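# Set cable tester screen-up on table, power it on

## Task

Get the cable tester resting on the table with its display facing upward, then turn it on.

## Robot and tools

Robot: two arms, left_arm and right_arm, each ending in a five-part dexterous hand driven by sixteen motors. The right arm has a right hand; the left arm has a mirror-image left hand. Base positions in the scene frame: left_arm (-0.013, +0.453, +0.024) m, right_arm (+0.007, -0.413, +0.024) m, both turned only slightly about z.

Frames. Scene frame: origin at table height halfway between the nominal bases, +z up, +x away from the robot over the table, left_arm on +y. Fixed cameras and the table use it. Each arm's hand poses, velocities, Hand target and wrist camera pose are in that arm's own base frame, and pose offsets run along that base's axes, with rotation about the Hand target position. Hand point axes (right hand): +z along straight fingers toward the tips, +x across the palm away from the thumb, palm surface at y = -0.062; bending fingers first swing their tips toward +y. On the left hand +x points toward the thumb. A rigid mast near the wrist (x +0.05 to +0.10, z -0.16 to -0.11, up to y +0.06; x sign flipped on the left hand) can strike things.

A ROW is 48 numbers, each in [-1, 1], always filled for both arms: left_arm dx, dy, dz, rx, ry, rz; left hand's 16 motor goals; left current_limit; left speed; then the same 24 for right_arm. Pose part: an offset, not a pose, measured from that arm's Hand target at the start of the action (every row of an action counts from the same start). Scale: 1.0 = 0.6 m for dx/dy/dz, 180 degrees for rx/ry/rz, which form one rotation vector. Sending the same offset again moves further. Six zeros re-request the current Hand target. Motor order per hand: index_abd, index_mcp, index_pip, index_dip, middle_abd, middle_mcp, middle_pip, middle_dip, ring_abd, ring_mcp, ring_pip, ring_dip, thumb_cmc, thumb_axl, thumb_mcp, thumb_ipl. These are absolute hinge goals mapped linearly between stops (degrees at +1 / -1; straight value): _abd (+60/-60; 0.00) sideways away from thumb; _mcp (+128/-18; -0.75), _pip (+108/-29; -0.58), _dip (+117/-21; -0.70) curl toward palm; thumb_cmc (+120/-20; -0.71) swings thumb in front of palm; thumb_axl (+140/-27; -0.68) rolls it; thumb_mcp (+109/-69; -0.23), thumb_ipl (+108/-77; -0.17) bend it. A 0 is a real goal: to keep a hand unchanged, resend its hand_goal, hand_current_limit and hand_speed. current_limit maps -1..+1 to 0..550 mA (floor 11 mA); speed sets goal travel at (speed+1)/2 of 8.5 rad/s. Initial values: +0.4 and -0.6.

Tools.
execute_actions(actions, cameras): actions is a list of actions; each action is up to 15 rows, one per 1/30 s step, and a short one repeats its last row to fill 15 steps (0.5 s per action). Empty list returns state plus images and the scene number.
move(target, speed, blend, stop_force, zero, blocking, cameras): target is one row or a list of up to 15 rows; every row's offsets count from the same starting Hand targets. Straight-line paths, ending together, at least 0.5 s, cut off at 10 s. speed: m/s, 0.002 to 3.6, default 0.25 (turns up to twice that in rad/s); one value or one per target. blend: corner rounding in m for lists, 0 = stop at each. stop_force: 3 to 120 N, shared by both arms, ends an arm's path on felt push; unreliable when the hand turns; omit it to back off a contact. zero (default true) rezeros before the move. blocking=false returns after 0.5 s (not with stop_force). Paths do not avoid obstacles or the other arm; avoid routes near an arm's own base.
wait(seconds 0 to 10), stop() brakes a running move, zoom_image(camera, region [x0,y0,x1,y1] in pixels, at most 504 square), zero_wrist_force(arm), finished_scene(scene 1 to 3; irreversible).
Cameras: cam_head_left, cam_head_right, cam_high, cam_low (504x504), cam_left_wrist, cam_right_wrist (672x504); ["all"] for every one.

Results: per arm end_effector_position (m), end_effector_quat_wxyz, velocities (omitted when joints read within noise), Hand target (last commanded pose after clipping, base for the next offset), joint positions and torques, Wrist force/torque in the hand axes (plus the peak since last shown), and per motor hand_goal, hand_measured, hand_current_ma, hand_state (moving, goal, blocked, overload). A move adds a move: line with its ending (done, off_target, moving, held, fault) and limits (paced = pose clipped, held = steps withheld). Done means at rest within 3 mm and 2 degrees, not that nothing was touched. The hand often stops short of Hand target; send the missing distance.

Cautions. Commanded orientation is clipped to 32 degrees from the measured one each step. A net force around 150 N or joint contact torque at its limit (142 N m big joints, 26.6 N m wrist joints) halts that arm for 10 s; targets even slightly into a firm surface can trigger this, and faster contact hits harder. Motors at 495 mA or more for 5 s shut down for 10 s. Motors at 85 °C brake the arm 30 to 60 s (MOTOR HOT warns at 70 °C). After a HAND FAULT line, remaining robot calls in that reply are skipped. Keep the arms from pressing each other and never close a hand on the other hand. Do not drop the tester, release it while it moves, slam it, or let anything leave the table. Objects may be nudged unexpectedly. Scene 1 is practice and can be skipped with finished_scene.

Each tool is called after "Call:" as name(argument=value, ...), one argument or row to a line, values as JSON.

## Session

Call:
execute_actions(
  actions=[],
)

Scene clock: 0.00 s.
left_arm: end_effector_position=(+0.2321, -0.5456, +0.1227) hand_goal=(+0.000, -0.754, -0.576, -0.696, +0.000, -0.754, -0.576, -0.696, +0.000, -0.754, -0.576, -0.696, -0.714, -0.678, -0.226, -0.168) hand_measured=(+0.000, -0.754, -0.576, -0.696, +0.000, -0.754, -0.576, -0.696, +0.000, -0.754, -0.576, -0.696, -0.714, -0.678, -0.226, -0.168) hand_current_ma=(+0, +0, +0, +0, +0, +0, +0, +0, +0, +0, +0, +0, +0, +0, +0, +0) hand_state=(goal, goal, goal, goal, goal, goal, goal, goal, goal, goal, goal, goal, goal, goal, goal, goal) hand_current_limit=0.40 hand_speed=-0.60 end_effector_quat_wxyz=(-0.136, +0.725, +0.570, -0.362) | right_arm: end_effector_position=(+0.4446, +0.1499, +0.3684) hand_goal=(+0.000, -0.754, -0.576, -0.696, +0.000, -0.754, -0.576, -0.696, +0.000, -0.754, -0.576, -0.696, -0.714, -0.678, -0.226, -0.168) hand_measured=(+0.000, -0.754, -0.576, -0.696, +0.000, -0.754, -0.576, -0.696, +0.000, -0.754, -0.576, -0.696, -0.714, -0.678, -0.226, -0.168) hand_current_ma=(+0, +0, +0, +0, +0, +0, +0, +0, +0, +0, +0, +0, +0, +0, +0, +0) hand_state=(goal, goal, goal, goal, goal, goal, goal, goal, goal, goal, goal, goal, goal, goal, goal, goal) hand_current_limit=0.40 hand_speed=-0.60 end_effector_quat_wxyz=(-0.046, +0.788, +0.557, -0.260)
Joint positions: left_arm=[2.384 -1.89 -1.722 -1.557 0.896 -0.358] | right_arm=[0.233 -1.444 1.304 -0.907 -1.675 0.602]
Joint velocities: within noise
Joint torques (N m): no reading
Wrist force (N): no reading
Wrist torque (N m): no reading
Wrist force, peak (N): no reading
Hand target: left_arm +0.2321, -0.5456, +0.1227; -0.136, +0.725, +0.570, -0.362 | right_arm +0.4446, +0.1499, +0.3684; -0.046, +0.788, +0.557, -0.260
camera_calibration:
cam_left_wrist: T_world_to_cam=[[-0.552646, -0.521425, 0.650152, -0.261227], [0.156803, 0.70112, 0.695589, 0.215839], [-0.818532, 0.486361, -0.30571, 0.617881], [0, 0, 0, 1]] pos_world=[0.327545, -0.588052, 0.208595]
cam_right_wrist: T_world_to_cam=[[0.360958, -0.931084, 0.052843, -0.00684268], [-0.223291, -0.0312718, 0.97425, -0.303384], [-0.905456, -0.363463, -0.219191, 0.668685], [0, 0, 0, 1]] pos_world=[0.540192, 0.227184, 0.442503]

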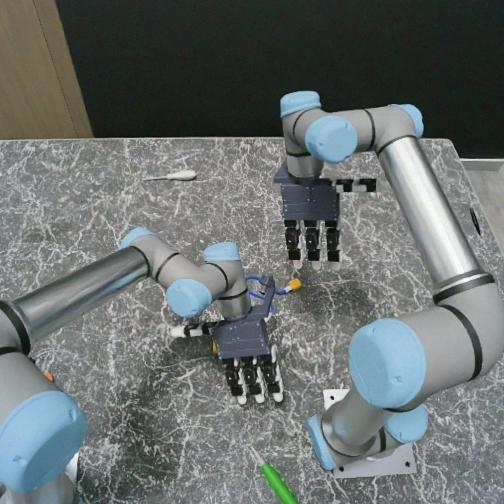

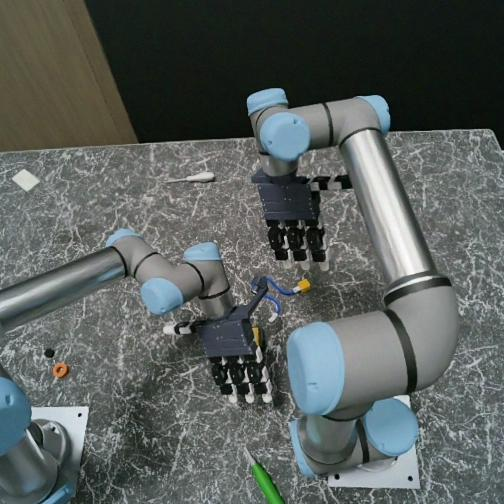

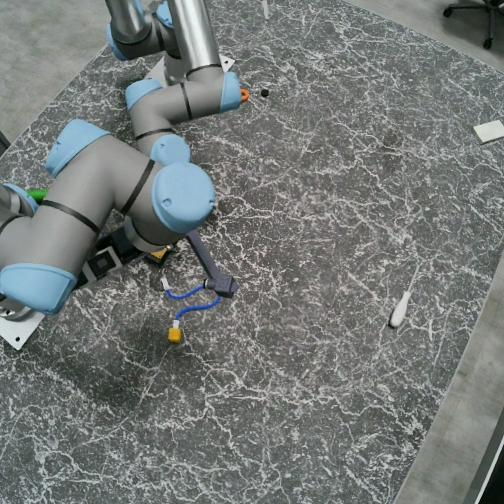

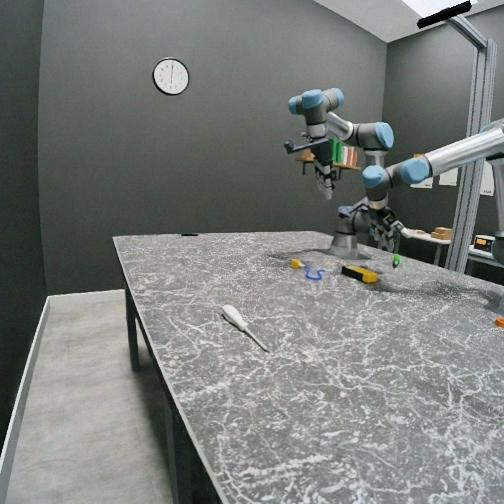

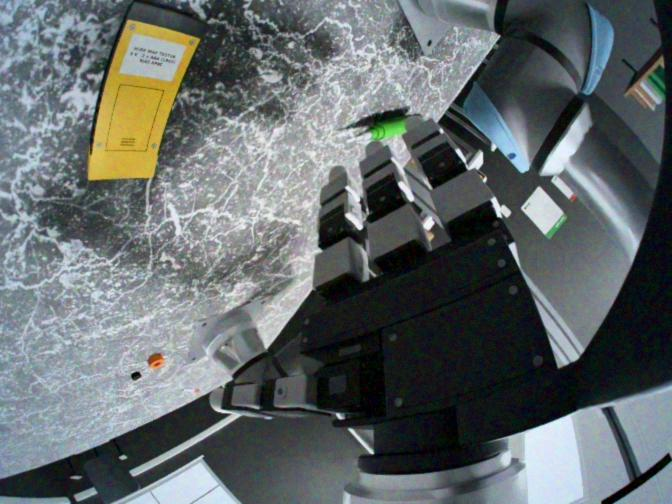

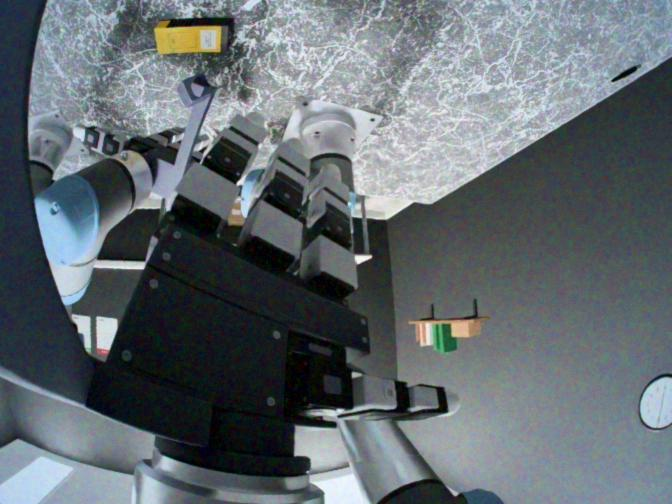

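Call:
move(
  target=[-0.0102,0.1293,0.1122,-0.0314,0.2461,-0.09, 0.095,0.36,-0.576,-0.696,0,-0.754,-0.576,-0.696,0,-0.754,-0.576,-0.696,0.571,-0.678,-0.42,-0.168,0.4,-0.6, 0,0,0,0,0,0, 0,-0.754,-0.576,-0.696,0,-0.754,-0.576,-0.696,0,-0.754,-0.576,-0.696,-0.714,-0.678,-0.226,-0.168,0.4,-0.6],
  speed=0.35,
  cameras=["all"],
)

Scene clock: 88.33 s.
left_arm: end_effector_position=(+0.2261, -0.4679, +0.1900) hand_goal=(+0.094, +0.360, -0.576, -0.696, +0.000, -0.754, -0.576, -0.696, +0.000, -0.754, -0.576, -0.696, +0.570, -0.678, -0.420, -0.168) hand_measured=(+0.086, +0.360, -0.576, -0.696, +0.000, -0.748, -0.576, -0.696, +0.000, -0.748, -0.576, -0.696, +0.560, -0.678, -0.416, -0.168) hand_current_ma=(-12, +0, -1, +0, +0, +12, +0, +0, +0, +12, +0, +0, -17, +1, +9, +0) hand_state=(goal, goal, goal, goal, goal, goal, goal, goal, goal, goal, goal, goal, goal, goal, goal, goal) hand_current_limit=0.40 hand_speed=-0.60 end_effector_quat_wxyz=(-0.353, +0.612, +0.354, -0.612) end_effector_velocity=(-0.001, +0.000, +0.001) end_effector_angular_velocity=(+0.001, +0.005, -0.001) | right_arm: end_effector_position=(+0.4446, +0.1499, +0.3684) hand_goal=(+0.000, -0.754, -0.576, -0.696, +0.000, -0.754, -0.576, -0.696, +0.000, -0.754, -0.576, -0.696, -0.714, -0.678, -0.226, -0.168) hand_measured=(+0.000, -0.752, -0.576, -0.696, +0.000, -0.752, -0.576, -0.696, +0.000, -0.752, -0.576, -0.696, -0.714, -0.678, -0.224, -0.168) hand_current_ma=(+0, +6, -2, +0, +0, +7, -2, +0, +0, +7, -2, +0, +1, +2, +7, +1) hand_state=(goal, goal, goal, goal, goal, goal, goal, goal, goal, goal, goal, goal, goal, goal, goal, goal) hand_current_limit=0.40 hand_speed=-0.60 end_effector_quat_wxyz=(-0.046, +0.788, +0.557, -0.260)
Joint positions: left_arm=[2.579 -2.207 -1.272 -2.804 1.007 0.523] | right_arm=[0.233 -1.444 1.304 -0.907 -1.675 0.602]
Joint velocities: left_arm=[-0.001 0 0 -0.005 0 0.002] | right_arm=[within noise]
Joint torques (N m): left_arm=[-13.6 39.06 20.84 -3.31 -1.63 1.56] | right_arm=[-0.34 -26.33 -22.99 -1.16 -0.34 0.25]
Wrist force (N): left_arm=[-1.7 0.3 -0.8] | right_arm=[0.0 -0.3 0.1]
Wrist torque (N m): left_arm=[0.03 0.22 -0.13] | right_arm=[-0.05 -0.01 0.00]
Wrist force, peak (N): left_arm=[-1.9 0.8 -0.5] | right_arm=[0.4 -0.6 0.0]
Hand target: left_arm +0.2260, -0.4680, +0.1901; -0.353, +0.612, +0.354, -0.612 | right_arm +0.4446, +0.1499, +0.3684; -0.046, +0.788, +0.557, -0.260
Off the commanded pose: left_arm 0.000 m, 0 deg | right_arm 0.000 m, 0 deg.
move: done
camera_calibration:
cam_left_wrist: T_world_to_cam=[[-0.0328048, -0.350676, 0.935922, -0.359795], [0.744969, 0.61569, 0.256802, 0.0260104], [-0.666292, 0.705657, 0.241045, 0.560033], [0, 0, 0, 1]] pos_world=[0.341966, -0.537377, 0.195067]
cam_right_wrist: T_world_to_cam=[[0.360958, -0.931084, 0.052843, -0.00684268], [-0.223291, -0.0312718, 0.97425, -0.303384], [-0.905456, -0.363463, -0.219191, 0.668685], [0, 0, 0, 1]] pos_world=[0.540192, 0.227184, 0.442503]

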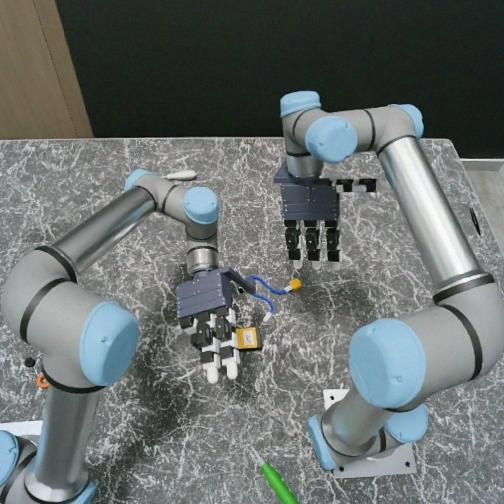

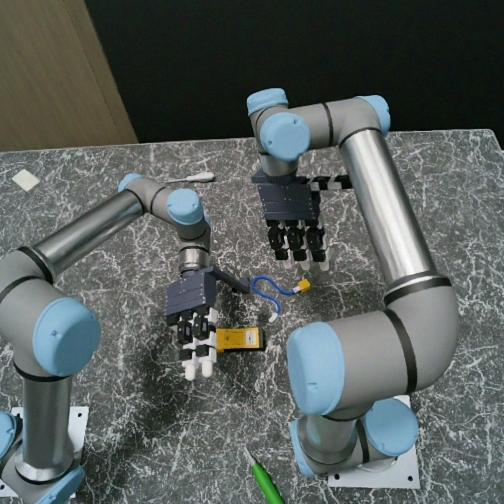

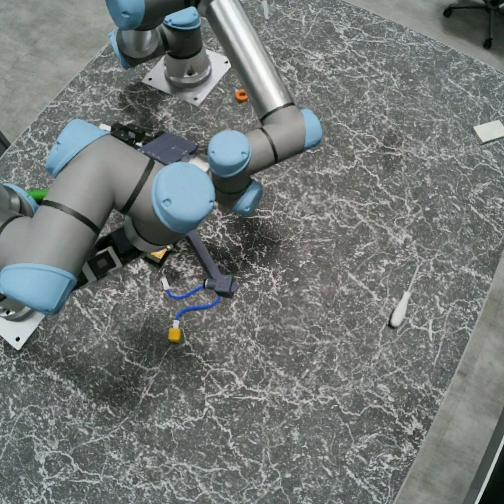

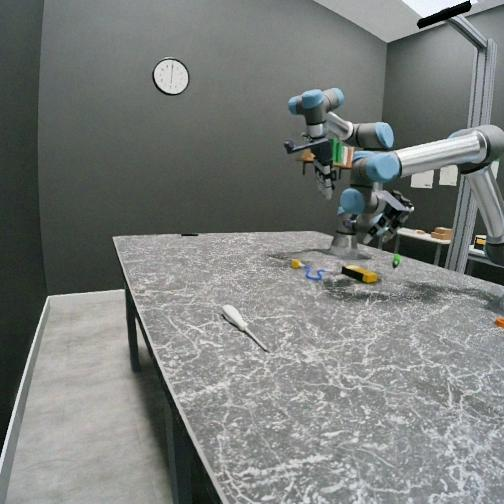

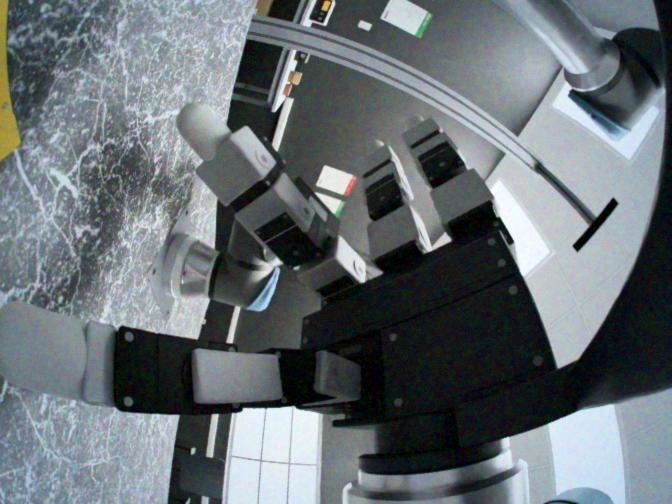

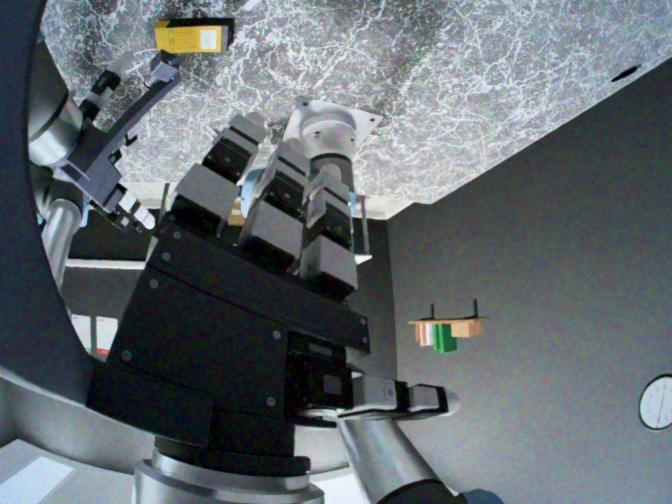

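Call:
move(
  target=[
    [-0.0033,-0.0033,-0.15,0,0,0.0115, 0.095,0.36,-0.576,-0.696,0,-0.754,-0.576,-0.696,0,-0.754,-0.576,-0.696,0.571,-0.678,-0.42,-0.168,0.4,-0.6, 0,0,0,0,0,0, 0,-0.754,-0.576,-0.696,0,-0.754,-0.576,-0.696,0,-0.754,-0.576,-0.696,-0.714,-0.678,-0.226,-0.168,0.4,-0.6],
    [-0.0033,-0.0033,-0.2393,0,0,0.0115, 0.095,0.36,-0.576,-0.696,0,-0.754,-0.576,-0.696,0,-0.754,-0.576,-0.696,0.571,-0.678,-0.42,-0.168,0.4,-0.6, 0,0,0,0,0,0, 0,-0.754,-0.576,-0.696,0,-0.754,-0.576,-0.696,0,-0.754,-0.576,-0.696,-0.714,-0.678,-0.226,-0.168,0.4,-0.6],
  ],
  speed=[0.15, 0.05],
  blend=[0.01,0],
  stop_force=10,
  cameras=["cam_left_wrist","cam_head_right","cam_low"],
)

Scene clock: 110.77 s.
left_arm: end_effector_position=(+0.2240, -0.4699, +0.0465) hand_goal=(+0.094, +0.360, -0.576, -0.696, +0.000, -0.754, -0.576, -0.696, +0.000, -0.754, -0.576, -0.696, +0.570, -0.678, -0.420, -0.168) hand_measured=(+0.086, +0.360, -0.576, -0.696, +0.000, -0.746, -0.576, -0.696, +0.000, -0.746, -0.576, -0.696, +0.560, -0.678, -0.416, -0.168) hand_current_ma=(-12, +0, -1, +0, +0, +13, +0, +0, +0, +13, +0, +0, -17, +1, +9, +0) hand_state=(goal, goal, goal, goal, goal, goal, goal, goal, goal, goal, goal, goal, goal, goal, goal, goal) hand_current_limit=0.40 hand_speed=-0.60 end_effector_quat_wxyz=(-0.342, +0.606, +0.365, -0.619) | right_arm: end_effector_position=(+0.4446, +0.1499, +0.3684) hand_goal=(+0.000, -0.754, -0.576, -0.696, +0.000, -0.754, -0.576, -0.696, +0.000, -0.754, -0.576, -0.696, -0.714, -0.678, -0.226, -0.168) hand_measured=(+0.000, -0.752, -0.576, -0.696, +0.000, -0.752, -0.576, -0.696, +0.000, -0.752, -0.576, -0.696, -0.714, -0.678, -0.224, -0.168) hand_current_ma=(+0, +6, -2, +0, +0, +7, -2, +0, +0, +7, -2, +0, +1, +2, +7, +1) hand_state=(goal, goal, goal, goal, goal, goal, goal, goal, goal, goal, goal, goal, goal, goal, goal, goal) hand_current_limit=0.40 hand_speed=-0.60 end_effector_quat_wxyz=(-0.046, +0.788, +0.557, -0.260)
Joint positions: left_arm=[2.585 -2.354 -1.421 -2.507 0.977 0.523] | right_arm=[0.233 -1.444 1.304 -0.907 -1.675 0.602]
Joint torques (N m): left_arm=[-10.89 55.4 24.15 -2.58 1.98 -1.63] | right_arm=[0.57 -25.55 -22.98 -1.11 -0.33 -0.04]
Wrist force (N): left_arm=[-1.9 0.4 -0.7] | right_arm=[0.1 -0.1 0.0]
Wrist torque (N m): left_arm=[0.06 0.27 -0.21] | right_arm=[-0.02 -0.02 0.00]
Wrist force, peak (N): left_arm=[-2.5 -1.5 -0.9] | right_arm=[0.2 -0.5 -0.5]
Hand target: left_arm +0.2240, -0.4700, +0.0465; -0.342, +0.606, +0.365, -0.619 | right_arm +0.4446, +0.1499, +0.3684; -0.046, +0.788, +0.557, -0.260
Off the commanded pose: left_arm 0.000 m, 0 deg | right_arm 0.000 m, 0 deg.
move: done
camera_calibration:
cam_left_wrist: T_world_to_cam=[[-0.0199398, -0.351486, 0.935981, -0.229435], [0.722443, 0.642088, 0.256512, 0.083055], [-0.691143, 0.681308, 0.241125, 0.5888], [0, 0, 0, 1]] pos_world=[0.342367, -0.535126, 0.0514682]
Images, in order (width x height): cam_head_right 504x504, cam_low 504x504, cam_left_wrist 672x504.

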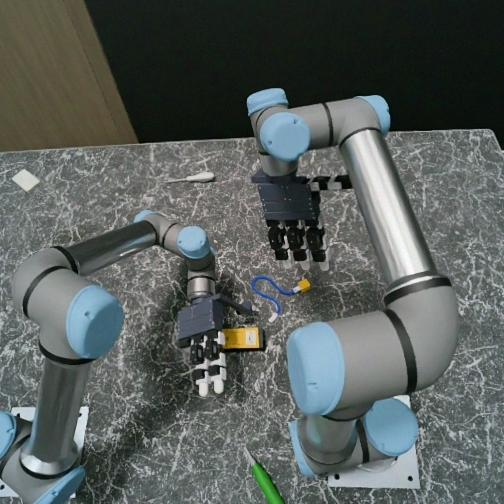

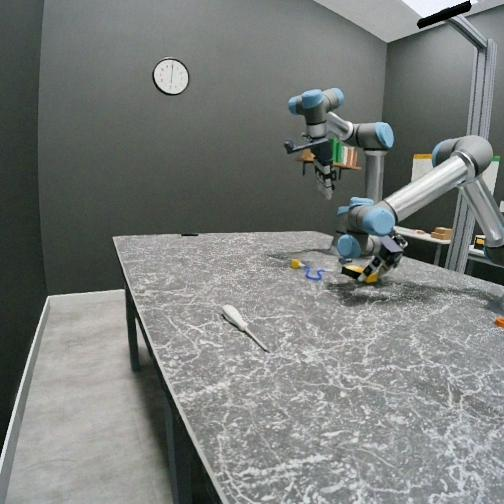

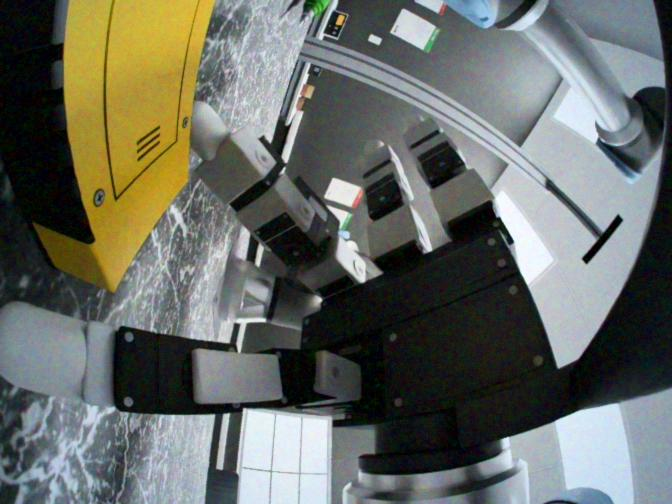

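Call:
move(
  target=[0,0,0,0,0,0, 0.095,0.70,-0.576,-0.696,0,-0.754,-0.576,-0.696,0,-0.754,-0.576,-0.696,0.571,-0.678,-0.05,-0.168,0.75,-0.85, 0,0,0,0,0,0, 0,-0.754,-0.576,-0.696,0,-0.754,-0.576,-0.696,0,-0.754,-0.576,-0.696,-0.714,-0.678,-0.226,-0.168,0.4,-0.6],
  cameras=["cam_left_wrist","cam_low"],
)

Scene clock: 125.60 s.
left_arm: end_effector_position=(+0.2240, -0.4699, +0.0465) hand_goal=(+0.094, +0.700, -0.576, -0.696, +0.000, -0.754, -0.576, -0.696, +0.000, -0.754, -0.576, -0.696, +0.570, -0.678, -0.050, -0.168) hand_measured=(+0.092, +0.508, -0.606, -0.708, +0.000, -0.746, -0.576, -0.696, +0.000, -0.746, -0.576, -0.696, +0.560, -0.678, -0.288, -0.180) hand_current_ma=(-3, -481, -73, -21, +0, +13, +0, +0, +0, +13, +0, +0, -17, +1, -481, -37) hand_state=(goal, blocked, blocked, goal, goal, goal, goal, goal, goal, goal, goal, goal, goal, goal, blocked, goal) hand_current_limit=0.75 hand_speed=-0.85 end_effector_quat_wxyz=(-0.342, +0.606, +0.365, -0.619) | right_arm: end_effector_position=(+0.4446, +0.1499, +0.3684) hand_goal=(+0.000, -0.754, -0.576, -0.696, +0.000, -0.754, -0.576, -0.696, +0.000, -0.754, -0.576, -0.696, -0.714, -0.678, -0.226, -0.168) hand_measured=(+0.000, -0.752, -0.576, -0.696, +0.000, -0.752, -0.576, -0.696, +0.000, -0.752, -0.576, -0.696, -0.714, -0.678, -0.224, -0.168) hand_current_ma=(+0, +6, -2, +0, +0, +7, -2, +0, +0, +7, -2, +0, +1, +2, +7, +1) hand_state=(goal, goal, goal, goal, goal, goal, goal, goal, goal, goal, goal, goal, goal, goal, goal, goal) hand_current_limit=0.40 hand_speed=-0.60 end_effector_quat_wxyz=(-0.046, +0.788, +0.557, -0.260)
Joint positions: left_arm=[2.585 -2.354 -1.421 -2.507 0.977 0.523] | right_arm=[0.233 -1.444 1.304 -0.907 -1.675 0.602]
Joint torques (N m): left_arm=[-10.93 54.35 23.08 -0.1 -1.53 -1.05] | right_arm=[0.17 -26.1 -21.91 -1.18 -0.44 0.21]
Wrist force (N): left_arm=[-2.2 -0.6 -1.5] | right_arm=[-0.2 0.1 -0.2]
Wrist torque (N m): left_arm=[-0.10 0.30 -0.22] | right_arm=[0.02 0.02 -0.02]
Wrist force, peak (N): left_arm=[-2.4 -0.5 -1.4] | right_arm=[-0.4 -0.2 -0.3]
Hand target: left_arm +0.2240, -0.4700, +0.0465; -0.342, +0.606, +0.365, -0.619 | right_arm +0.4446, +0.1499, +0.3684; -0.046, +0.788, +0.557, -0.260
Off the commanded pose: left_arm 0.000 m, 0 deg | right_arm 0.000 m, 0 deg.
move: done
camera_calibration:
cam_left_wrist: T_world_to_cam=[[-0.0199398, -0.351486, 0.935981, -0.229435], [0.722443, 0.642088, 0.256512, 0.083055], [-0.691143, 0.681308, 0.241125, 0.5888], [0, 0, 0, 1]] pos_world=[0.342367, -0.535126, 0.0514682]
Images, in order (width x height): cam_low 504x504, cam_left_wrist 672x504.

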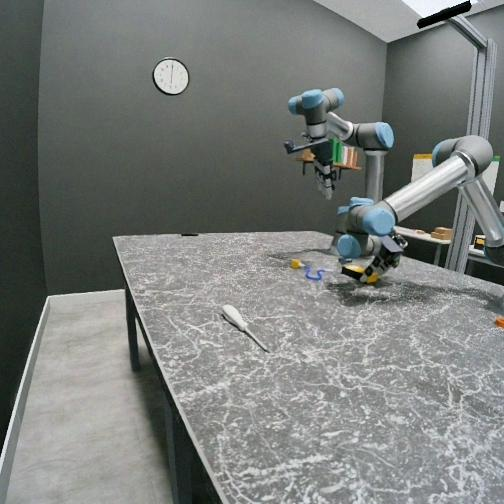

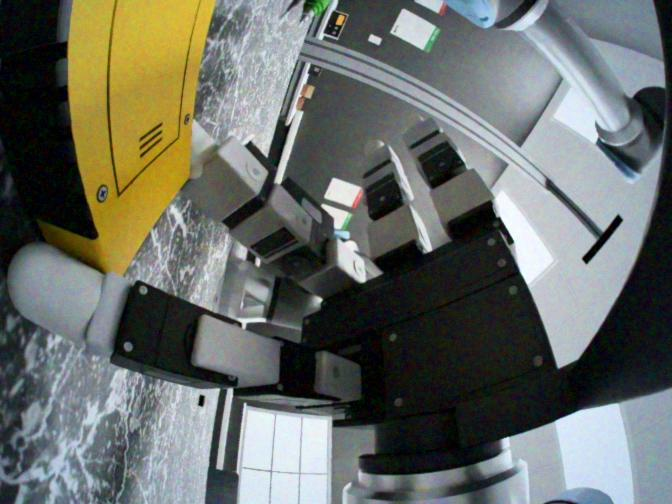

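Call:
move(
  target=[
    [0.0033,-0.0826,0.12,0.111,0.0044,0, 0.095,0.70,-0.576,-0.696,0,-0.754,-0.576,-0.696,0,-0.754,-0.576,-0.696,0.571,-0.678,-0.05,-0.168,0.75,-0.85, 0,-0.333,0.08,0,0,0, 0,-0.754,-0.576,-0.696,0,-0.754,-0.576,-0.696,0,-0.754,-0.576,-0.696,-0.714,-0.678,-0.226,-0.168,0.4,-0.6],
    [0.0077,-0.1928,0.1585,0.222,0.0089,0, 0.095,0.70,-0.576,-0.696,0,-0.754,-0.576,-0.696,0,-0.754,-0.576,-0.696,0.571,-0.678,-0.05,-0.168,0.75,-0.85, 0,-0.333,0.08,0,0,0, 0,-0.754,-0.576,-0.696,0,-0.754,-0.576,-0.696,0,-0.754,-0.576,-0.696,-0.714,-0.678,-0.226,-0.168,0.4,-0.6],
    [0.0092,-0.2288,0.2205,0.2775,0.011,0, 0.095,0.70,-0.576,-0.696,0,-0.754,-0.576,-0.696,0,-0.754,-0.576,-0.696,0.571,-0.678,-0.05,-0.168,0.75,-0.85, 0,-0.333,0.08,0,0,0, 0,-0.754,-0.576,-0.696,0,-0.754,-0.576,-0.696,0,-0.754,-0.576,-0.696,-0.714,-0.678,-0.226,-0.168,0.4,-0.6],
    [-0.0028,0.0709,0.2372,0.2775,0.011,0, 0.095,0.70,-0.576,-0.696,0,-0.754,-0.576,-0.696,0,-0.754,-0.576,-0.696,0.571,-0.678,-0.05,-0.168,0.75,-0.85, 0,-0.333,0.08,0,0,0, 0,-0.754,-0.576,-0.696,0,-0.754,-0.576,-0.696,0,-0.754,-0.576,-0.696,-0.714,-0.678,-0.226,-0.168,0.4,-0.6],
  ],
  speed=[0.2,0.1,0.1,0.2],
  blend=[0.02,0.02,0.01,0],
  cameras=["cam_left_wrist","cam_low","cam_head_right","cam_head_left","cam_high"],
)

Scene clock: 170.40 s.
left_arm: end_effector_position=(+0.2224, -0.4275, +0.1888) hand_goal=(+0.094, +0.700, -0.576, -0.696, +0.000, -0.754, -0.576, -0.696, +0.000, -0.754, -0.576, -0.696, +0.570, -0.678, -0.050, -0.168) hand_measured=(+0.096, +0.508, -0.616, -0.710, +0.000, -0.746, -0.576, -0.696, +0.000, -0.746, -0.576, -0.696, +0.578, -0.678, -0.278, -0.182) hand_current_ma=(+2, -481, -106, -28, +0, +15, +0, +0, +0, +15, +0, +0, +14, +1, -481, -44) hand_state=(goal, blocked, blocked, goal, goal, goal, goal, goal, goal, goal, goal, goal, goal, goal, blocked, goal) hand_current_limit=0.75 hand_speed=-0.85 end_effector_quat_wxyz=(+0.572, -0.394, -0.587, +0.417) | right_arm: end_effector_position=(+0.4446, -0.0499, +0.4164) hand_goal=(+0.000, -0.754, -0.576, -0.696, +0.000, -0.754, -0.576, -0.696, +0.000, -0.754, -0.576, -0.696, -0.714, -0.678, -0.226, -0.168) hand_measured=(+0.000, -0.752, -0.576, -0.696, +0.000, -0.752, -0.576, -0.696, +0.000, -0.752, -0.576, -0.696, -0.714, -0.678, -0.224, -0.168) hand_current_ma=(+0, +7, -2, +0, +0, +8, -2, +0, +0, +9, -2, +0, +2, +2, +7, +1) hand_state=(goal, goal, goal, goal, goal, goal, goal, goal, goal, goal, goal, goal, goal, goal, goal, goal) hand_current_limit=0.40 hand_speed=-0.60 end_effector_quat_wxyz=(-0.046, +0.788, +0.557, -0.260)
Joint positions: left_arm=[2.545 -2.258 -1.224 -2.803 0.936 -0.348] | right_arm=[-0.17 -1.578 1.34 -0.881 -1.866 0.238]
Joint torques (N m): left_arm=[-4.27 55.7 11.37 -1.72 -1.08 -0.85] | right_arm=[13.64 -14.7 -10.19 0.47 1.63 -1.4]
Wrist force (N): left_arm=[-1.5 2.5 0.0] | right_arm=[-0.3 -0.3 0.2]
Wrist torque (N m): left_arm=[0.19 0.30 0.07] | right_arm=[-0.08 0.05 -0.09]
Wrist force, peak (N): left_arm=[-3.5 2.0 0.7] | right_arm=[1.9 -0.8 0.0]
Hand target: left_arm +0.2224, -0.4274, +0.1888; +0.572, -0.394, -0.586, +0.417 | right_arm +0.4446, -0.0499, +0.4164; -0.046, +0.788, +0.557, -0.260
Off the commanded pose: left_arm 0.000 m, 0 deg | right_arm 0.000 m, 0 deg.
move: done
camera_calibration:
cam_left_wrist: T_world_to_cam=[[0.00358147, -0.942836, 0.333238, -0.491987], [0.738903, 0.227035, 0.634411, -0.231907], [-0.673802, 0.243959, 0.697477, 0.247423], [0, 0, 0, 1]] pos_world=[0.339833, -0.471573, 0.138502]
Images, in order (width x height): cam_head_left 504x504, cam_head_right 504x504, cam_high 504x504, cam_low 504x504, cam_left_wrist 672x504.

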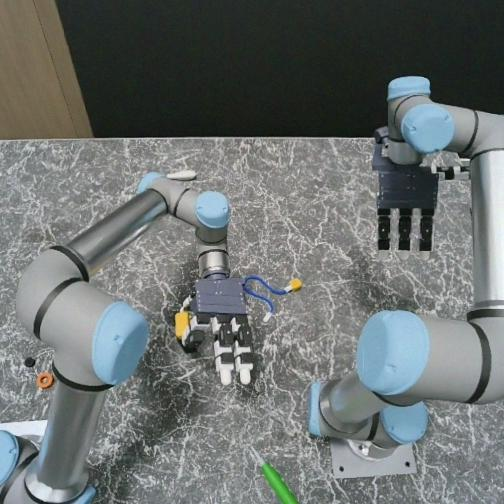

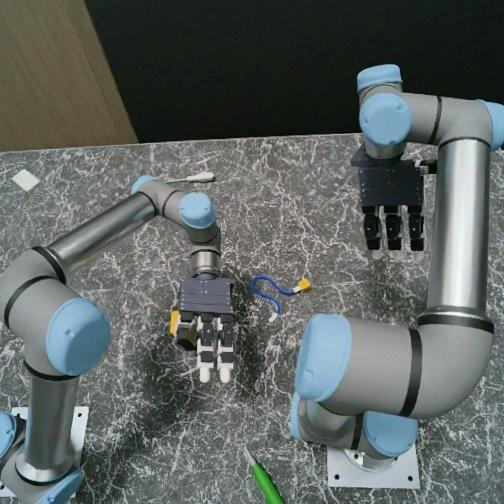

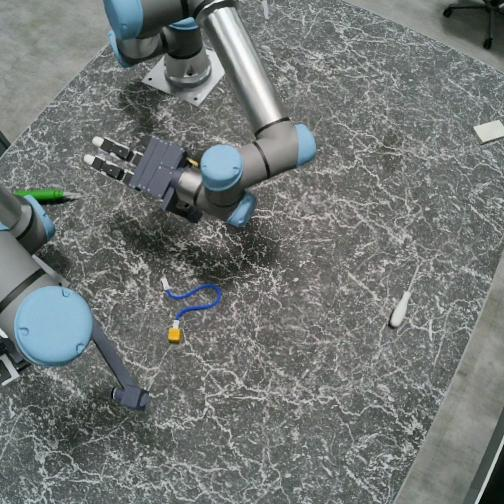

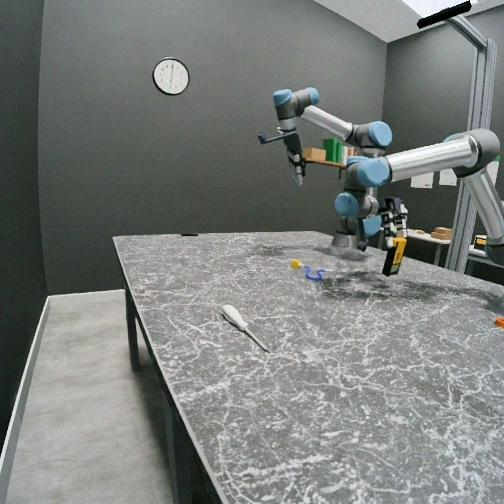

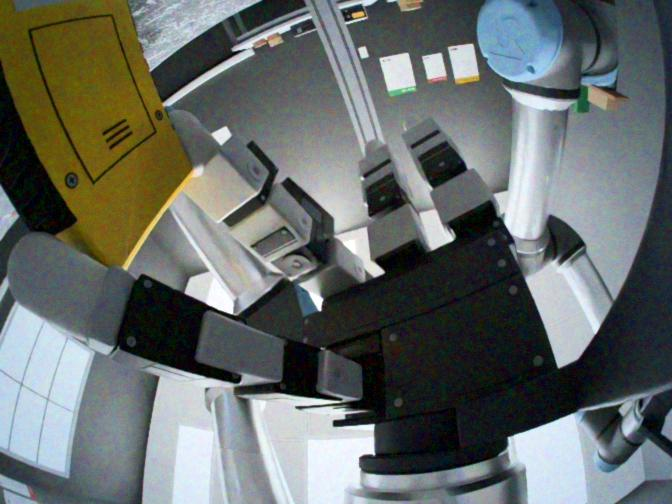

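Call:
move(
  target=[0,0,-0.075,0,0,0, 0.095,0.60,-0.576,-0.696,0,-0.754,-0.576,-0.696,0,-0.754,-0.576,-0.696,0.571,-0.678,-0.15,-0.168,0.2,-0.85, 0,0,0,0,0,0, 0,-0.754,-0.576,-0.696,0,-0.754,-0.576,-0.696,0,-0.754,-0.576,-0.696,-0.714,-0.678,-0.226,-0.168,0.4,-0.6],
  speed=0.08,
  cameras=["cam_left_wrist","cam_low","cam_head_left"],
)

Call:
zoom_image(
  camera="cam_low",
  region=[330, 180, 450, 300],
)

Scene clock: 185.90 s.
left_arm: end_effector_position=(+0.2223, -0.4274, +0.1438) hand_goal=(+0.094, +0.600, -0.576, -0.696, +0.000, -0.754, -0.576, -0.696, +0.000, -0.754, -0.576, -0.696, +0.570, -0.678, -0.150, -0.168) hand_measured=(+0.096, +0.508, -0.616, -0.710, +0.000, -0.746, -0.576, -0.696, +0.000, -0.746, -0.576, -0.696, +0.578, -0.678, -0.278, -0.182) hand_current_ma=(+2, -330, -106, -28, +0, +15, +0, +0, +0, +15, +0, +0, +14, +1, -330, -44) hand_state=(goal, blocked, blocked, goal, goal, goal, goal, goal, goal, goal, goal, goal, goal, goal, blocked, goal) hand_current_limit=0.20 hand_speed=-0.85 end_effector_quat_wxyz=(+0.572, -0.394, -0.586, +0.417) | right_arm: end_effector_position=(+0.4446, -0.0499, +0.4164) hand_goal=(+0.000, -0.754, -0.576, -0.696, +0.000, -0.754, -0.576, -0.696, +0.000, -0.754, -0.576, -0.696, -0.714, -0.678, -0.226, -0.168) hand_measured=(+0.000, -0.752, -0.576, -0.696, +0.000, -0.752, -0.576, -0.696, +0.000, -0.752, -0.576, -0.696, -0.714, -0.678, -0.224, -0.168) hand_current_ma=(+0, +7, -2, +0, +0, +8, -2, +0, +0, +9, -2, +0, +2, +2, +7, +1) hand_state=(goal, goal, goal, goal, goal, goal, goal, goal, goal, goal, goal, goal, goal, goal, goal, goal) hand_current_limit=0.40 hand_speed=-0.60 end_effector_quat_wxyz=(-0.046, +0.788, +0.557, -0.260)
Joint positions: left_arm=[2.545 -2.3 -1.275 -2.711 0.937 -0.348] | right_arm=[-0.17 -1.578 1.34 -0.881 -1.866 0.238]
Joint torques (N m): left_arm=[5.74 56.61 26.74 -3.37 1.48 0.09] | right_arm=[13.49 -15.97 -10.72 0.37 0.52 -1.31]
Wrist force (N): left_arm=[-1.8 3.1 -0.1] | right_arm=[-0.1 -0.5 -0.1]
Wrist torque (N m): left_arm=[0.30 0.30 0.04] | right_arm=[-0.09 0.03 -0.08]
Wrist force, peak (N): left_arm=[-2.0 4.4 -0.1] | right_arm=[-0.3 -0.6 0.4]
Hand target: left_arm +0.2224, -0.4274, +0.1438; +0.572, -0.394, -0.586, +0.417 | right_arm +0.4446, -0.0499, +0.4164; -0.046, +0.788, +0.557, -0.260
Off the commanded pose: left_arm 0.000 m, 0 deg | right_arm 0.000 m, 0 deg.
move: done
camera_calibration:
cam_left_wrist: T_world_to_cam=[[0.0035642, -0.942814, 0.333301, -0.476854], [0.739011, 0.227026, 0.634289, -0.203348], [-0.673684, 0.244053, 0.697559, 0.278851], [0, 0, 0, 1]] pos_world=[0.339833, -0.471473, 0.0934023]
Images, in order (width x height): cam_head_left 504x504, cam_low 504x504, cam_left_wrist 672x504.

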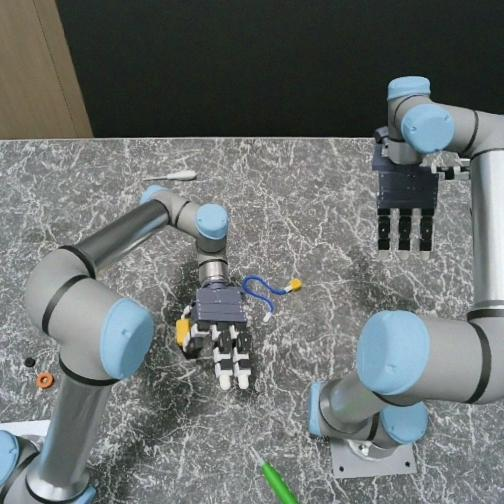

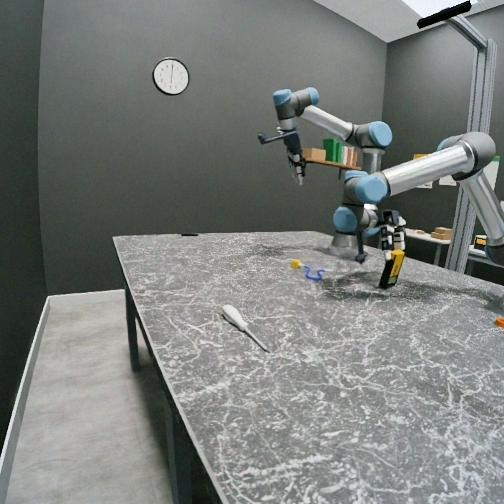

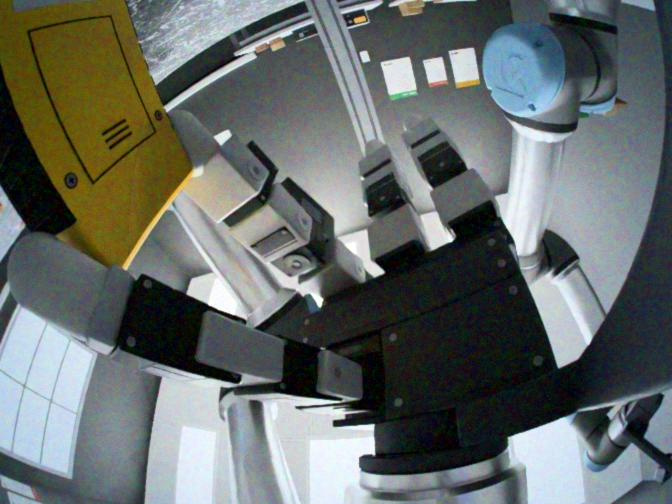

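Scaled by 4.200.

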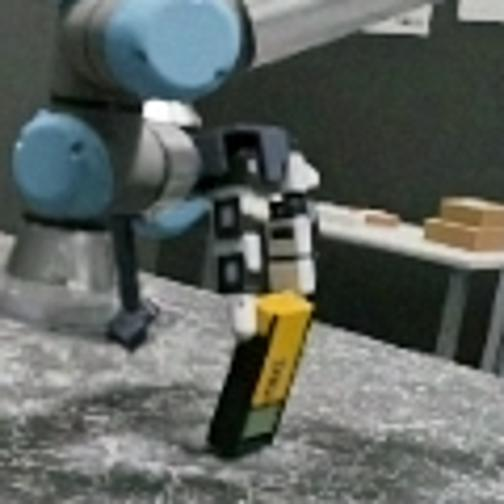

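Call:
move(
  target=[0.0011,-0.028,-0.0298,0.1388,0.0056,0, 0.095,0.60,-0.576,-0.696,0,-0.754,-0.576,-0.696,0,-0.754,-0.576,-0.696,0.571,-0.678,-0.15,-0.168,0.2,-0.85, 0,0,0,0,0,0, 0,-0.754,-0.576,-0.696,0,-0.754,-0.576,-0.696,0,-0.754,-0.576,-0.696,-0.714,-0.678,-0.226,-0.168,0.4,-0.6],
  speed=0.2,
)

Call:
move(
  target=[0,0,-0.04,0,0,0, 0.095,0.60,-0.576,-0.696,0,-0.754,-0.576,-0.696,0,-0.754,-0.576,-0.696,0.571,-0.678,-0.15,-0.168,0.2,-0.85, 0,0,0,0,0,0, 0,-0.754,-0.576,-0.696,0,-0.754,-0.576,-0.696,0,-0.754,-0.576,-0.696,-0.714,-0.678,-0.226,-0.168,0.4,-0.6],
  speed=0.02,
  stop_force=4,
  cameras=["cam_left_wrist","cam_low","cam_head_left"],
)

Call:
zoom_image(
  camera="cam_low",
  region=[330, 180, 450, 300],
)

Scene clock: 208.07 s.
left_arm: end_effector_position=(+0.2230, -0.4443, +0.1259) hand_goal=(+0.094, +0.600, -0.576, -0.696, +0.000, -0.754, -0.576, -0.696, +0.000, -0.754, -0.576, -0.696, +0.570, -0.678, -0.150, -0.168) hand_measured=(+0.096, +0.508, -0.616, -0.710, +0.000, -0.746, -0.576, -0.696, +0.000, -0.746, -0.576, -0.696, +0.580, -0.678, -0.278, -0.182) hand_current_ma=(+3, -330, -106, -28, +0, +15, +0, +0, +0, +15, +0, +0, +19, +1, -330, -44) hand_state=(goal, blocked, blocked, goal, goal, goal, goal, goal, goal, goal, goal, goal, goal, goal, blocked, goal) hand_current_limit=0.20 hand_speed=-0.85 end_effector_quat_wxyz=(+0.649, -0.258, -0.658, +0.283) | right_arm: end_effector_position=(+0.4446, -0.0499, +0.4164) hand_goal=(+0.000, -0.754, -0.576, -0.696, +0.000, -0.754, -0.576, -0.696, +0.000, -0.754, -0.576, -0.696, -0.714, -0.678, -0.226, -0.168) hand_measured=(+0.000, -0.752, -0.576, -0.696, +0.000, -0.752, -0.576, -0.696, +0.000, -0.752, -0.576, -0.696, -0.714, -0.678, -0.224, -0.168) hand_current_ma=(+0, +7, -2, +0, +0, +8, -2, +0, +0, +9, -2, +0, +2, +2, +7, +1) hand_state=(goal, goal, goal, goal, goal, goal, goal, goal, goal, goal, goal, goal, goal, goal, goal, goal) hand_current_limit=0.40 hand_speed=-0.60 end_effector_quat_wxyz=(-0.046, +0.788, +0.557, -0.260)
Joint positions: left_arm=[2.494 -2.424 -1.175 -2.688 0.885 -0.784] | right_arm=[-0.17 -1.578 1.34 -0.881 -1.866 0.238]
Joint torques (N m): left_arm=[11.11 56.59 10.88 -3.1 2.87 -1.31] | right_arm=[13.59 -15.93 -11.79 0.2 -0.11 -1.26]
Wrist force (N): left_arm=[-1.1 1.3 0.3] | right_arm=[-0.3 -0.1 -0.1]
Wrist torque (N m): left_arm=[0.25 0.31 -0.01] | right_arm=[-0.03 0.05 -0.09]
Wrist force, peak (N): left_arm=[-2.4 3.2 0.3] | right_arm=[-0.4 -0.5 0.3]
Hand target: left_arm +0.2230, -0.4442, +0.1259; +0.649, -0.257, -0.658, +0.283 | right_arm +0.4446, -0.0499, +0.4164; -0.046, +0.788, +0.557, -0.260
Off the commanded pose: left_arm 0.000 m, 0 deg | right_arm 0.000 m, 0 deg.
move: done

Scene clock: 208.97 s.
left_arm: end_effector_position=(+0.2230, -0.4442, +0.1248) hand_goal=(+0.094, +0.600, -0.576, -0.696, +0.000, -0.754, -0.576, -0.696, +0.000, -0.754, -0.576, -0.696, +0.570, -0.678, -0.150, -0.168) hand_measured=(+0.092, +0.508, -0.616, -0.710, +0.000, -0.746, -0.576, -0.696, +0.000, -0.746, -0.576, -0.696, +0.572, -0.678, -0.278, -0.182) hand_current_ma=(-3, -330, -108, -28, +0, +15, +0, +0, +0, +15, +0, +0, +1, +1, -330, -44) hand_state=(goal, blocked, blocked, goal, goal, goal, goal, goal, goal, goal, goal, goal, goal, goal, blocked, goal) hand_current_limit=0.20 hand_speed=-0.85 end_effector_quat_wxyz=(+0.649, -0.257, -0.658, +0.283) | right_arm: end_effector_position=(+0.4446, -0.0499, +0.4164) hand_goal=(+0.000, -0.754, -0.576, -0.696, +0.000, -0.754, -0.576, -0.696, +0.000, -0.754, -0.576, -0.696, -0.714, -0.678, -0.226, -0.168) hand_measured=(+0.000, -0.752, -0.576, -0.696, +0.000, -0.752, -0.576, -0.696, +0.000, -0.752, -0.576, -0.696, -0.714, -0.678, -0.224, -0.168) hand_current_ma=(+0, +7, -2, +0, +0, +8, -2, +0, +0, +9, -2, +0, +2, +2, +7, +1) hand_state=(goal, goal, goal, goal, goal, goal, goal, goal, goal, goal, goal, goal, goal, goal, goal, goal) hand_current_limit=0.40 hand_speed=-0.60 end_effector_quat_wxyz=(-0.046, +0.788, +0.557, -0.260)
Joint positions: left_arm=[2.494 -2.425 -1.176 -2.686 0.885 -0.784] | right_arm=[-0.17 -1.578 1.34 -0.881 -1.866 0.238]
Joint torques (N m): left_arm=[1.92 57.44 26.32 0.44 1.51 1.44] | right_arm=[13.81 -16.26 -12.36 0.26 0.03 -1.34]
Wrist force (N): left_arm=[-1.3 1.6 0.4] | right_arm=[0.0 -0.3 0.2]
Wrist torque (N m): left_arm=[0.25 0.35 -0.01] | right_arm=[-0.08 0.02 -0.07]
Wrist force, peak (N): left_arm=[1.3 -2.5 1.3] | right_arm=[-0.3 -0.6 -0.1]
Hand target: left_arm +0.2230, -0.4442, +0.1248; +0.649, -0.257, -0.658, +0.283 (not the last commanded pose) | right_arm +0.4446, -0.0499, +0.4164; -0.046, +0.788, +0.557, -0.260
Off the commanded pose: left_arm 0.023 m, 0 deg | right_arm 0.000 m, 0 deg.
move: contact (left_arm)
camera_calibration:
cam_left_wrist: T_world_to_cam=[[0.00556565, -0.995353, -0.0961371, -0.456573], [0.750493, -0.059377, 0.658206, -0.32073], [-0.660855, -0.0758136, 0.746675, 0.145536], [0, 0, 0, 1]] pos_world=[0.339425, -0.462462, 0.0585452]
Images, in order (width x height): cam_head_left 504x504, cam_low 504x504, cam_left_wrist 672x504.

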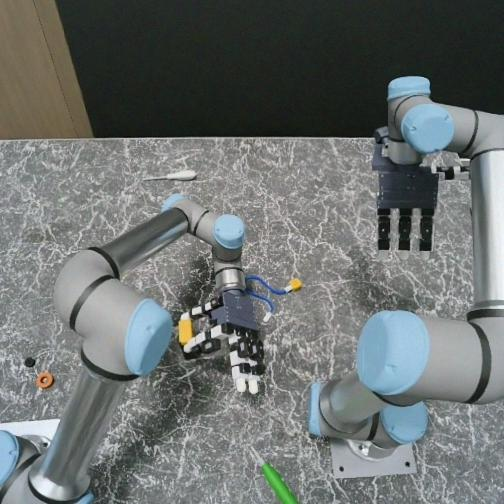

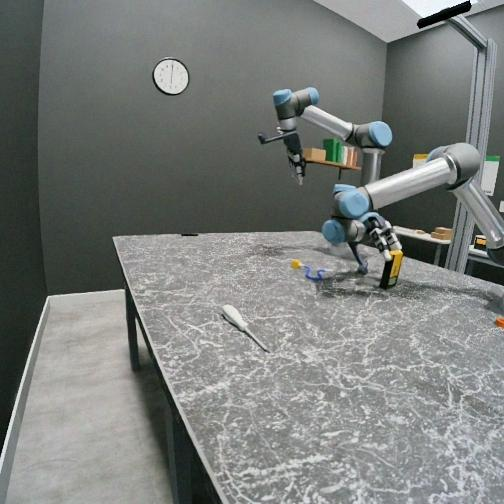

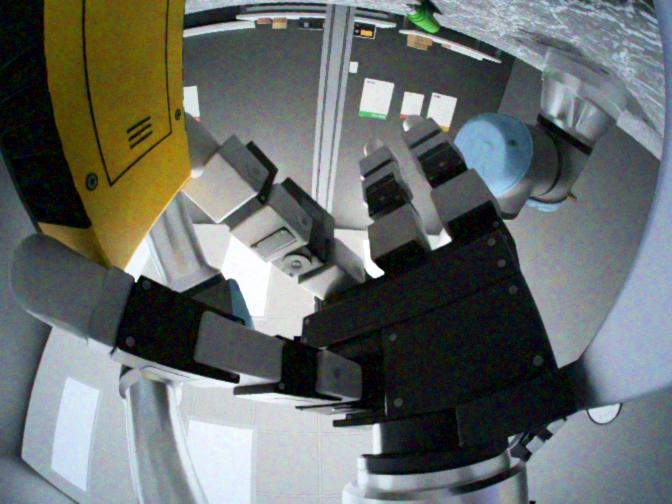

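Scaled by 4.200.

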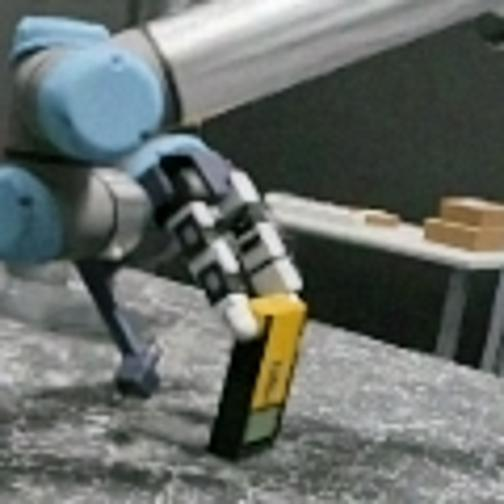

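Call:
move(
  target=[
    [0.0014,-0.035,-0.0017,0,0,0, 0.095,0.60,-0.576,-0.696,0,-0.754,-0.576,-0.696,0,-0.754,-0.576,-0.696,0.571,-0.678,-0.15,-0.168,0.2,-0.85, 0,0,0,0,0,0, 0,-0.754,-0.576,-0.696,0,-0.754,-0.576,-0.696,0,-0.754,-0.576,-0.696,-0.714,-0.678,-0.226,-0.168,0.4,-0.6],
    [0.0033,-0.0818,0.002,-0.0278,-0.0011,0, 0.095,0.60,-0.576,-0.696,0,-0.754,-0.576,-0.696,0,-0.754,-0.576,-0.696,0.571,-0.678,-0.15,-0.168,0.2,-0.85, 0,0,0,0,0,0, 0,-0.754,-0.576,-0.696,0,-0.754,-0.576,-0.696,0,-0.754,-0.576,-0.696,-0.714,-0.678,-0.226,-0.168,0.4,-0.6],
    [0.0048,-0.1205,0.001,-0.0833,-0.0033,0, 0.095,0.60,-0.576,-0.696,0,-0.754,-0.576,-0.696,0,-0.754,-0.576,-0.696,0.571,-0.678,-0.15,-0.168,0.2,-0.85, 0,0,0,0,0,0, 0,-0.754,-0.576,-0.696,0,-0.754,-0.576,-0.696,0,-0.754,-0.576,-0.696,-0.714,-0.678,-0.226,-0.168,0.4,-0.6],
  ],
  speed=[0.06,0.06,0.06],
  blend=[0.005,0.01,0],
  cameras=["cam_left_wrist","cam_low"],
)

Call:
zoom_image(
  camera="cam_low",
  region=[330, 180, 450, 300],
)

Scene clock: 246.57 s.
left_arm: end_effector_position=(+0.2258, -0.5166, +0.1254) hand_goal=(+0.094, +0.600, -0.576, -0.696, +0.000, -0.754, -0.576, -0.696, +0.000, -0.754, -0.576, -0.696, +0.570, -0.678, -0.150, -0.168) hand_measured=(+0.096, +0.508, -0.616, -0.710, +0.000, -0.746, -0.576, -0.696, +0.000, -0.746, -0.576, -0.696, +0.566, -0.678, -0.278, -0.182) hand_current_ma=(+2, -330, -108, -28, +0, +15, +0, +0, +0, +15, +0, +0, -4, +1, -330, -44) hand_state=(goal, blocked, blocked, goal, goal, goal, goal, goal, goal, goal, goal, goal, goal, goal, blocked, goal) hand_current_limit=0.20 hand_speed=-0.85 end_effector_quat_wxyz=(+0.606, -0.341, -0.618, +0.365) end_effector_velocity=(-0.001, +0.000, +0.000) end_effector_angular_velocity=(+0.006, +0.001, +0.000) | right_arm: end_effector_position=(+0.4446, -0.0499, +0.4164) hand_goal=(+0.000, -0.754, -0.576, -0.696, +0.000, -0.754, -0.576, -0.696, +0.000, -0.754, -0.576, -0.696, -0.714, -0.678, -0.226, -0.168) hand_measured=(+0.000, -0.752, -0.576, -0.696, +0.000, -0.752, -0.576, -0.696, +0.000, -0.752, -0.576, -0.696, -0.714, -0.678, -0.224, -0.168) hand_current_ma=(+0, +7, -2, +0, +0, +8, -2, +0, +0, +9, -2, +0, +2, +2, +7, +1) hand_state=(goal, goal, goal, goal, goal, goal, goal, goal, goal, goal, goal, goal, goal, goal, goal, goal) hand_current_limit=0.40 hand_speed=-0.60 end_effector_quat_wxyz=(-0.046, +0.788, +0.557, -0.260)
Joint positions: left_arm=[2.431 -2.523 -0.935 -2.828 0.822 -0.522] | right_arm=[-0.17 -1.578 1.34 -0.881 -1.866 0.238]
Joint velocities: left_arm=[-0.001 0 -0.002 0.001 0 -0.005] | right_arm=[within noise]
Joint torques (N m): left_arm=[-4.99 54.38 12.1 0.51 -1.54 -2.35] | right_arm=[13.75 -16.5 -11.53 0.17 -0.54 -1.39]
Wrist force (N): left_arm=[-1.7 2.1 -0.2] | right_arm=[-0.2 -0.3 0.2]
Wrist torque (N m): left_arm=[0.18 0.31 0.02] | right_arm=[-0.08 0.03 -0.09]
Wrist force, peak (N): left_arm=[-2.1 3.2 0.0] | right_arm=[-0.5 -0.6 -0.2]
Hand target: left_arm +0.2258, -0.5165, +0.1254; +0.606, -0.341, -0.618, +0.365 | right_arm +0.4446, -0.0499, +0.4164; -0.046, +0.788, +0.557, -0.260
Off the commanded pose: left_arm 0.000 m, 0 deg | right_arm 0.000 m, 0 deg.
move: done
camera_calibration:
cam_left_wrist: T_world_to_cam=[[0.00516374, -0.986322, 0.164747, -0.556594], [0.743674, 0.113927, 0.658764, -0.236529], [-0.668523, 0.119116, 0.73409, 0.245399], [0, 0, 0, 1]] pos_world=[0.342829, -0.551265, 0.0673686]
Images, in order (width x height): cam_low 504x504, cam_left_wrist 672x504.

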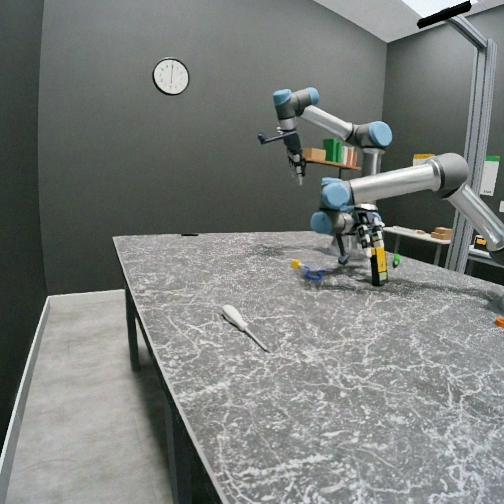

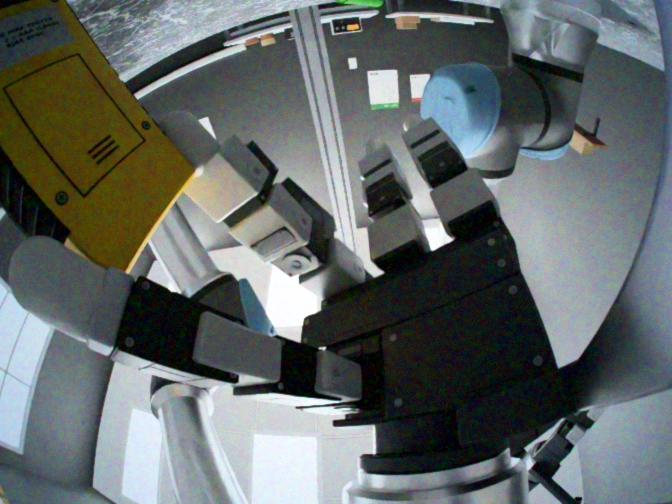

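Scaled by 4.200.

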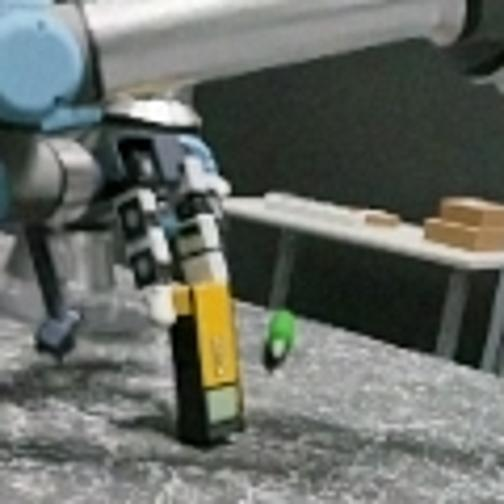

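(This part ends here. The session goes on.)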